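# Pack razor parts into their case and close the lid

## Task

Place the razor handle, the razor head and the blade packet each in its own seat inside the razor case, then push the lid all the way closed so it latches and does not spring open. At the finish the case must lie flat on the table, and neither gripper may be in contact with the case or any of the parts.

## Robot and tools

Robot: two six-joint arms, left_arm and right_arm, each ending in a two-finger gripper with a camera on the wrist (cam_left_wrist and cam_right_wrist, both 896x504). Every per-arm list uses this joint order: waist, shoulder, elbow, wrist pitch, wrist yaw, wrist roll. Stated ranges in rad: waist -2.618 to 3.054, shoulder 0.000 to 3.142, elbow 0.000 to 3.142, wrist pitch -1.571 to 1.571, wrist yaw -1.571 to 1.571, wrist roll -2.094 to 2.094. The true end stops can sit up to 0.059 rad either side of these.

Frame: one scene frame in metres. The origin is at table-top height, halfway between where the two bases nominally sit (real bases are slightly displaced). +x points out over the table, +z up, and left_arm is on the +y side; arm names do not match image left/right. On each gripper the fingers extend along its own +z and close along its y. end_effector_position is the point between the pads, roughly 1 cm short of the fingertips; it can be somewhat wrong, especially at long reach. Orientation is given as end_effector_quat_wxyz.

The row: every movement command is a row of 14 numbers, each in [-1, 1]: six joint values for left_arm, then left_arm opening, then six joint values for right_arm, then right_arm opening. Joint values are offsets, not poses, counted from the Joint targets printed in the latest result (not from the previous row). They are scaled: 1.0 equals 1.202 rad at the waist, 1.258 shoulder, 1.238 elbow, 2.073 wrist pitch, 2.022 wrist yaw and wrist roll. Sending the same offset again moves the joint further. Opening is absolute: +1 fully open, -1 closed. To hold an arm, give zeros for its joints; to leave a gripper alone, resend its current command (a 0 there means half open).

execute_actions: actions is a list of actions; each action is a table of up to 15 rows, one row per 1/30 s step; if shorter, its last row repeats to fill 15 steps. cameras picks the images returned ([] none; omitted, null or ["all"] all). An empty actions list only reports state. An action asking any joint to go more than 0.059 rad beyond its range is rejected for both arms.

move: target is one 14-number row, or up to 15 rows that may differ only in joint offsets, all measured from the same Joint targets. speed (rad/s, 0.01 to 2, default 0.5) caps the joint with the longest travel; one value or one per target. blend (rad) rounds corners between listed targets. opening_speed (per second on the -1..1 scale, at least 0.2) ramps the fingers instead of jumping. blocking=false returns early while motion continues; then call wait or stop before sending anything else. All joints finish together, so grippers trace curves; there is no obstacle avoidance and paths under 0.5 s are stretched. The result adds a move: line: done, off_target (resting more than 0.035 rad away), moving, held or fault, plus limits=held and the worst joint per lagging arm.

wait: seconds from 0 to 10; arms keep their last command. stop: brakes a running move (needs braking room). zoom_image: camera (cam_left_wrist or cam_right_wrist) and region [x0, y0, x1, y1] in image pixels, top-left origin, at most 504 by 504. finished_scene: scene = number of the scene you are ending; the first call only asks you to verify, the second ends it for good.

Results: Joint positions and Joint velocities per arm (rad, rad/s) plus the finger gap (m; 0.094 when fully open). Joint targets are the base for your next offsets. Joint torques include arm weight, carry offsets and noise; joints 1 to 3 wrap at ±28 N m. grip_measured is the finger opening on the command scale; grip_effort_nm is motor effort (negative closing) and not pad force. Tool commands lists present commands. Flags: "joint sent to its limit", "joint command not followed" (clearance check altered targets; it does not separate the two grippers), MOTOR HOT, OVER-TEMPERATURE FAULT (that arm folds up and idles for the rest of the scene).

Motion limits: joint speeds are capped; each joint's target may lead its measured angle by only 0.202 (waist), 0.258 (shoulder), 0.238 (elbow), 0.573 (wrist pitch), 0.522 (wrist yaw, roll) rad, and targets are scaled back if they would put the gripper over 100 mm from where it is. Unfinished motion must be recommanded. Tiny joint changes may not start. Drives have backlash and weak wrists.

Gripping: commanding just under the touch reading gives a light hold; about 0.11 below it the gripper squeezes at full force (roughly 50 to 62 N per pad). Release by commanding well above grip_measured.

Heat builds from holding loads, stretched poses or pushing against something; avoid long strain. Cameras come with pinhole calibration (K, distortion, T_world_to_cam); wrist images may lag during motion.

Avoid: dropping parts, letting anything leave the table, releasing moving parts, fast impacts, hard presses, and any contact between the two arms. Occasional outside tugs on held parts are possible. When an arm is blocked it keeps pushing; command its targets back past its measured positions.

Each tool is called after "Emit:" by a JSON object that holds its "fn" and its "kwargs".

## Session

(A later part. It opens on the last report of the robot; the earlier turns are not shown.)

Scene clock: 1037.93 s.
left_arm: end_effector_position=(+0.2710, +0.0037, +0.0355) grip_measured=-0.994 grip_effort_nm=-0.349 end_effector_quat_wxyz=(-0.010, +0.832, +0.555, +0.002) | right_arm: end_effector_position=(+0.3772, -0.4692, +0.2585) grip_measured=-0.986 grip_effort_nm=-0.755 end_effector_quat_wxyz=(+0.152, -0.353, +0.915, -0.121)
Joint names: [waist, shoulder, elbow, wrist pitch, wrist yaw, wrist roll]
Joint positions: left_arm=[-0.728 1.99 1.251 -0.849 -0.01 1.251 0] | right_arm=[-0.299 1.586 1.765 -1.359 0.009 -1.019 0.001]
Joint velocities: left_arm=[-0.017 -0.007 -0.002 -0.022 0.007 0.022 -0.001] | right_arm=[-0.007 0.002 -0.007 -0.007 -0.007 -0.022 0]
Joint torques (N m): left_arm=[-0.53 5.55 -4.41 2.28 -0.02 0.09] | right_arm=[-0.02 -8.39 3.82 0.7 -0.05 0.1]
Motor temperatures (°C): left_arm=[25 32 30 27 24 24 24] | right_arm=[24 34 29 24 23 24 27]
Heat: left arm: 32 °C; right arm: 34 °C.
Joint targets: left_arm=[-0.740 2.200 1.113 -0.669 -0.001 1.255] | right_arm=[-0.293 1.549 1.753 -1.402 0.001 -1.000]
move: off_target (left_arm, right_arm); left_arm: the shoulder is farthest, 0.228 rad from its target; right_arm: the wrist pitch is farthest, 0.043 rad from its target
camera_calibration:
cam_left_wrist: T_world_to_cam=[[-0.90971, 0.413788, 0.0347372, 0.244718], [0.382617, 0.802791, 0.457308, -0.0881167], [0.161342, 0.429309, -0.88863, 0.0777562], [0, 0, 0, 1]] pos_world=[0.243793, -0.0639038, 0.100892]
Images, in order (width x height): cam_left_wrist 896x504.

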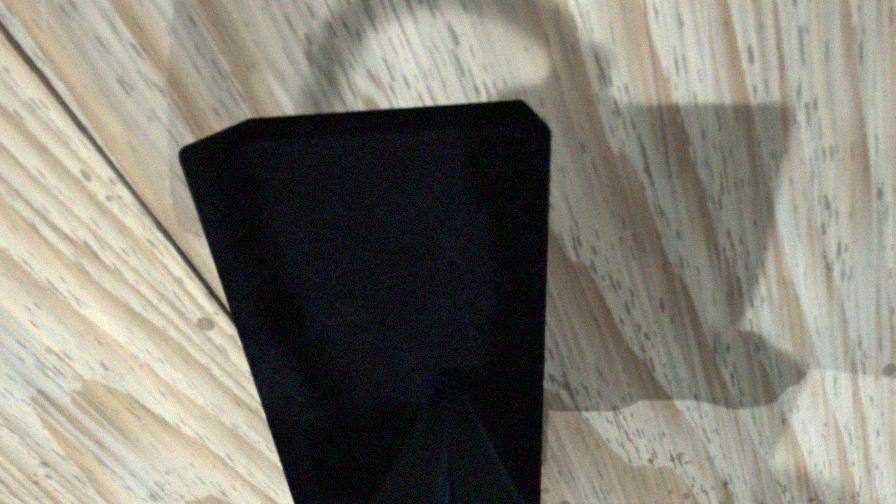

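Emit:
{"fn": "move", "kwargs": {"target": [0,-0.2,0.14,-0.1,0,0,-1,0,0,0,0,0,0,-1], "speed": 0.3, "cameras": ["cam_left_wrist"]}}

Emit:
{"fn": "move", "kwargs": {"target": [0,0.05,-0.02,0.03,0,0,-1,0,0,0,0,0,0,-1], "speed": 0.1, "cameras": []}}

Scene clock: 1045.90 s.
left_arm: end_effector_position=(+0.2707, +0.0040, +0.0395) grip_measured=-0.994 grip_effort_nm=-0.349 end_effector_quat_wxyz=(-0.007, +0.831, +0.556, +0.003) | right_arm: end_effector_position=(+0.3772, -0.4692, +0.2585) grip_measured=-0.986 grip_effort_nm=-0.745 end_effector_quat_wxyz=(+0.152, -0.353, +0.915, -0.121)
Joint names: [waist, shoulder, elbow, wrist pitch, wrist yaw, wrist roll]
Joint positions: left_arm=[-0.728 1.978 1.251 -0.857 -0.01 1.25 0] | right_arm=[-0.299 1.586 1.765 -1.359 0.009 -1.019 0.001]
Joint velocities: left_arm=[0.002 0.012 0.017 0.037 -0.007 0.022 -0.001] | right_arm=[0.002 -0.012 0.002 -0.066 -0.051 -0.037 0]
Joint torques (N m): left_arm=[-0.36 -12.75 8.85 -0.01 -0.01 0.06] | right_arm=[-0.05 -8.32 3.85 0.72 -0.04 0.08]
Motor temperatures (°C): left_arm=[25 31 30 28 24 24 24] | right_arm=[24 34 29 24 23 24 27]
Heat: left arm: 31 °C; right arm: 34 °C.
Joint targets: left_arm=[-0.740 1.949 1.286 -0.876 -0.001 1.255] | right_arm=[-0.293 1.549 1.753 -1.402 0.001 -1.000]
move: off_target (left_arm, right_arm); left_arm: the elbow is farthest, 0.036 rad from its target; right_arm: the wrist pitch is farthest, 0.043 rad from its target
camera_calibration:
cam_left_wrist: T_world_to_cam=[[-0.910458, 0.41249, 0.0303047, 0.244618], [0.379782, 0.804747, 0.456232, -0.0892324], [0.163804, 0.426889, -0.889345, 0.0806331], [0, 0, 0, 1]] pos_world=[0.243395, -0.0635142, 0.105008]
Images, in order (width x height): cam_left_wrist 896x504.

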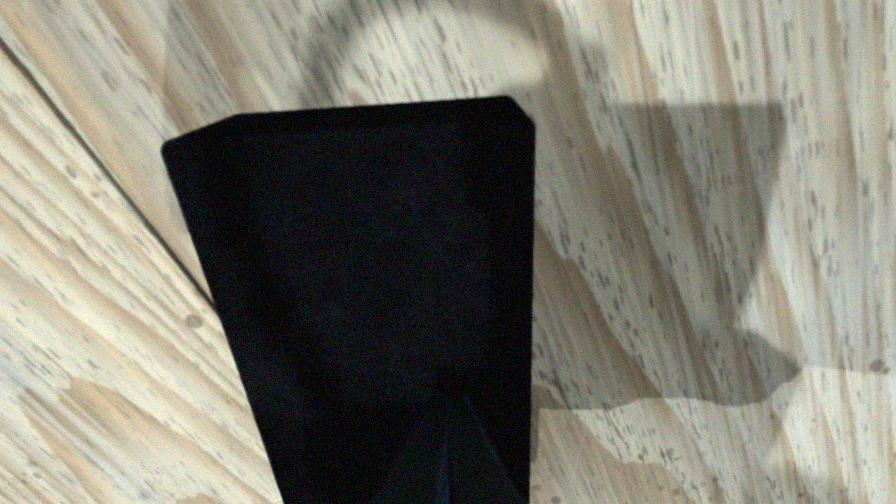

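Scene clock: 1046.77 s.
left_arm: end_effector_position=(+0.2705, +0.0041, +0.0390) grip_measured=-0.994 grip_effort_nm=-0.349 end_effector_quat_wxyz=(-0.008, +0.832, +0.555, +0.003) | right_arm: end_effector_position=(+0.3772, -0.4692, +0.2585) grip_measured=-0.986 grip_effort_nm=-0.745 end_effector_quat_wxyz=(+0.152, -0.353, +0.915, -0.121)
Joint names: [waist, shoulder, elbow, wrist pitch, wrist yaw, wrist roll]
Joint positions: left_arm=[-0.728 1.979 1.251 -0.857 -0.01 1.251 0] | right_arm=[-0.299 1.586 1.765 -1.359 0.009 -1.019 0.001]
Joint velocities: left_arm=[0.007 -0.002 0.002 0.037 -0.007 -0.007 -0.001] | right_arm=[0.002 0.007 -0.002 0.037 0.125 -0.007 -0.001]
Joint torques (N m): left_arm=[-0.49 -7.71 6.67 0.7 -0.02 0.06] | right_arm=[0.02 -8.34 3.86 0.69 -0.04 0.09]
Motor temperatures (°C): left_arm=[25 31 30 28 24 24 24] | right_arm=[24 34 29 24 23 24 27]
Heat: left arm: 31 °C; right arm: 34 °C.
Joint targets: left_arm=[-0.740 2.012 1.262 -0.814 -0.001 1.255] | right_arm=[-0.293 1.549 1.753 -1.402 0.001 -1.000]
move: off_target (left_arm, right_arm); left_arm: the wrist pitch is farthest, 0.043 rad from its target; right_arm: the wrist pitch is farthest, 0.043 rad from its target
No camera images: "cameras" was empty.

Emit:
{"fn": "move", "kwargs": {"target": [[0,-0.08,0,-0.048,0,0,-1,0,0,0,0,0,0,-1],[-0.031,-0.180,-0.143,-0.027,0,0,-1,0,0,0,0,0,0,-1]], "speed": 0.3, "cameras": ["cam_left_wrist"]}}

Emit:
{"fn": "zoom_image", "kwargs": {"camera": "cam_left_wrist", "region": [0, 100, 450, 500]}}

Scene clock: 1064.10 s.
left_arm: end_effector_position=(+0.2297, +0.0236, +0.0552) grip_measured=-0.994 grip_effort_nm=-0.354 end_effector_quat_wxyz=(-0.017, +0.842, +0.538, +0.001) | right_arm: end_effector_position=(+0.3772, -0.4692, +0.2585) grip_measured=-0.986 grip_effort_nm=-0.750 end_effector_quat_wxyz=(+0.152, -0.353, +0.915, -0.121)
Joint names: [waist, shoulder, elbow, wrist pitch, wrist yaw, wrist roll]
Joint positions: left_arm=[-0.768 1.818 1.1 -0.886 -0.01 1.251 0] | right_arm=[-0.299 1.586 1.765 -1.359 0.009 -1.019 0.001]
Joint velocities: left_arm=[-0.002 -0.002 -0.002 -0.051 0.022 0.022 -0.001] | right_arm=[-0.002 0.007 -0.002 0.051 -0.037 -0.022 0]
Joint torques (N m): left_arm=[-0.54 -11.4 4.46 0.35 0.01 0.05] | right_arm=[-0.03 -8.35 3.86 0.71 -0.05 0.1]
Motor temperatures (°C): left_arm=[25 31 31 27 24 24 24] | right_arm=[24 34 29 24 23 24 27]
Heat: left arm: 31 °C; right arm: 34 °C.
Joint targets: left_arm=[-0.778 1.785 1.085 -0.870 -0.001 1.255] | right_arm=[-0.293 1.549 1.753 -1.402 0.001 -1.000]
move: off_target (right_arm); right_arm: the wrist pitch is farthest, 0.043 rad from its target
camera_calibration:
cam_left_wrist: T_world_to_cam=[[-0.892017, 0.449291, 0.0494402, 0.192555], [0.419462, 0.782082, 0.460869, -0.10544], [0.168398, 0.431841, -0.88609, 0.0915708], [0, 0, 0, 1]] pos_world=[0.20057, -0.0435942, 0.120214]
Images, in order (width x height): cam_left_wrist 896x504.

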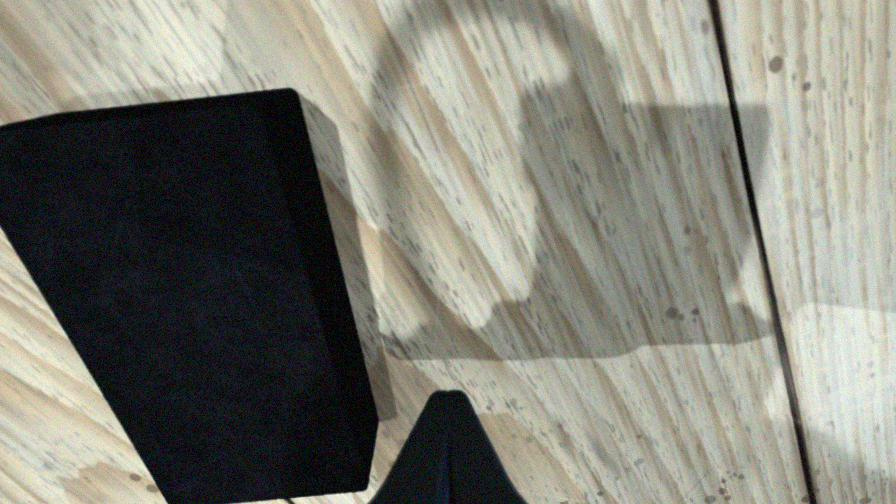

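Scaled by 1.120 from the camera's 896x504 image, which has a finer 1280x720 frame.

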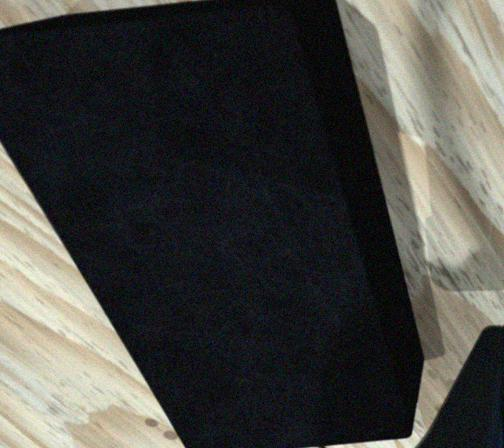

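Emit:
{"fn": "zoom_image", "kwargs": {"camera": "cam_left_wrist", "region": [250, 80, 400, 220]}}

Emit:
{"fn": "zoom_image", "kwargs": {"camera": "cam_left_wrist", "region": [280, 300, 420, 500]}}

Scaled by 3.360 from the camera's 896x504 image, which has a finer 1280x720 frame.

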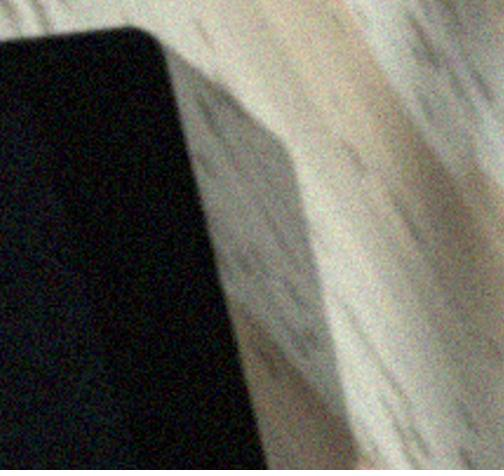

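Scaled by 2.520 from the camera's 896x504 image, which has a finer 1280x720 frame.

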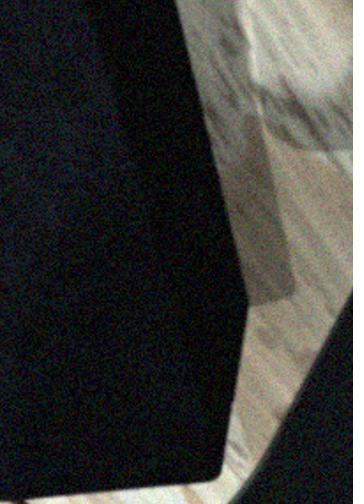

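Emit:
{"fn": "move", "kwargs": {"target": [0,-0.187,0.739,-0.256,0,0,-1,0,0,0,0,0,0,-1], "speed": 0.5, "cameras": ["cam_left_wrist"]}}

Emit:
{"fn": "finished_scene", "kwargs": {"scene": 2}}

Scene clock: 1074.90 s.
left_arm: end_effector_position=(+0.2766, -0.0204, +0.3782) grip_measured=-0.994 grip_effort_nm=-0.344 end_effector_quat_wxyz=(+0.297, +0.802, +0.511, +0.081) | right_arm: end_effector_position=(+0.3772, -0.4692, +0.2585) grip_measured=-0.986 grip_effort_nm=-0.750 end_effector_quat_wxyz=(+0.152, -0.353, +0.915, -0.121)
Joint names: [waist, shoulder, elbow, wrist pitch, wrist yaw, wrist roll]
Joint positions: left_arm=[-0.768 1.562 1.968 -1.351 -0.01 1.257 0] | right_arm=[-0.299 1.586 1.765 -1.359 0.009 -1.019 0.001]
Joint velocities: left_arm=[-0.027 -0.012 -0.007 -0.022 -0.081 0.007 0.001] | right_arm=[-0.012 -0.002 -0.002 -0.095 -0.007 0.007 0]
Joint torques (N m): left_arm=[-0.43 -7.28 8.59 1.01 -0.01 0.08] | right_arm=[-0.01 -8.38 3.85 0.71 -0.03 0.1]
Motor temperatures (°C): left_arm=[25 31 30 27 24 24 24] | right_arm=[24 34 29 24 23 24 27]
Heat: left arm: 31 °C; right arm: 34 °C.
Joint targets: left_arm=[-0.778 1.550 1.999 -1.401 -0.001 1.255] | right_arm=[-0.293 1.549 1.753 -1.402 0.001 -1.000]
move: off_target (left_arm, right_arm); left_arm: the wrist pitch is farthest, 0.050 rad from its target; right_arm: the wrist pitch is farthest, 0.043 rad from its target
camera_calibration:
cam_left_wrist: T_world_to_cam=[[-0.764457, 0.33786, -0.54905, 0.426967], [0.25248, 0.940542, 0.227231, -0.101832], [0.593177, 0.0350845, -0.804307, 0.23235], [0, 0, 0, 1]] pos_world=[0.214284, -0.0566294, 0.444447]
Images, in order (width x height): cam_left_wrist 896x504.

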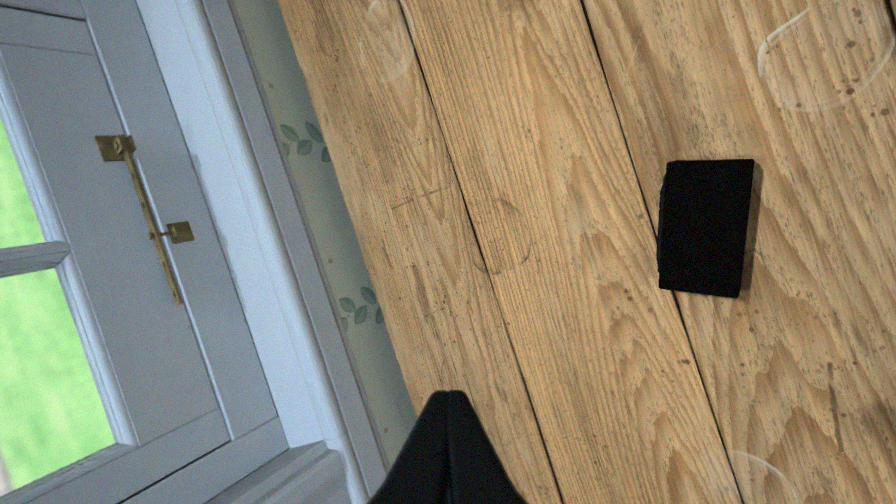

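This call ended nothing. Check each condition of the task against the scene as it is now, look again where you are not sure, and mend what is not met. Then call finished_scene again.

Emit:
{"fn": "finished_scene", "kwargs": {"scene": 2}}

The scene is finished: the task was done.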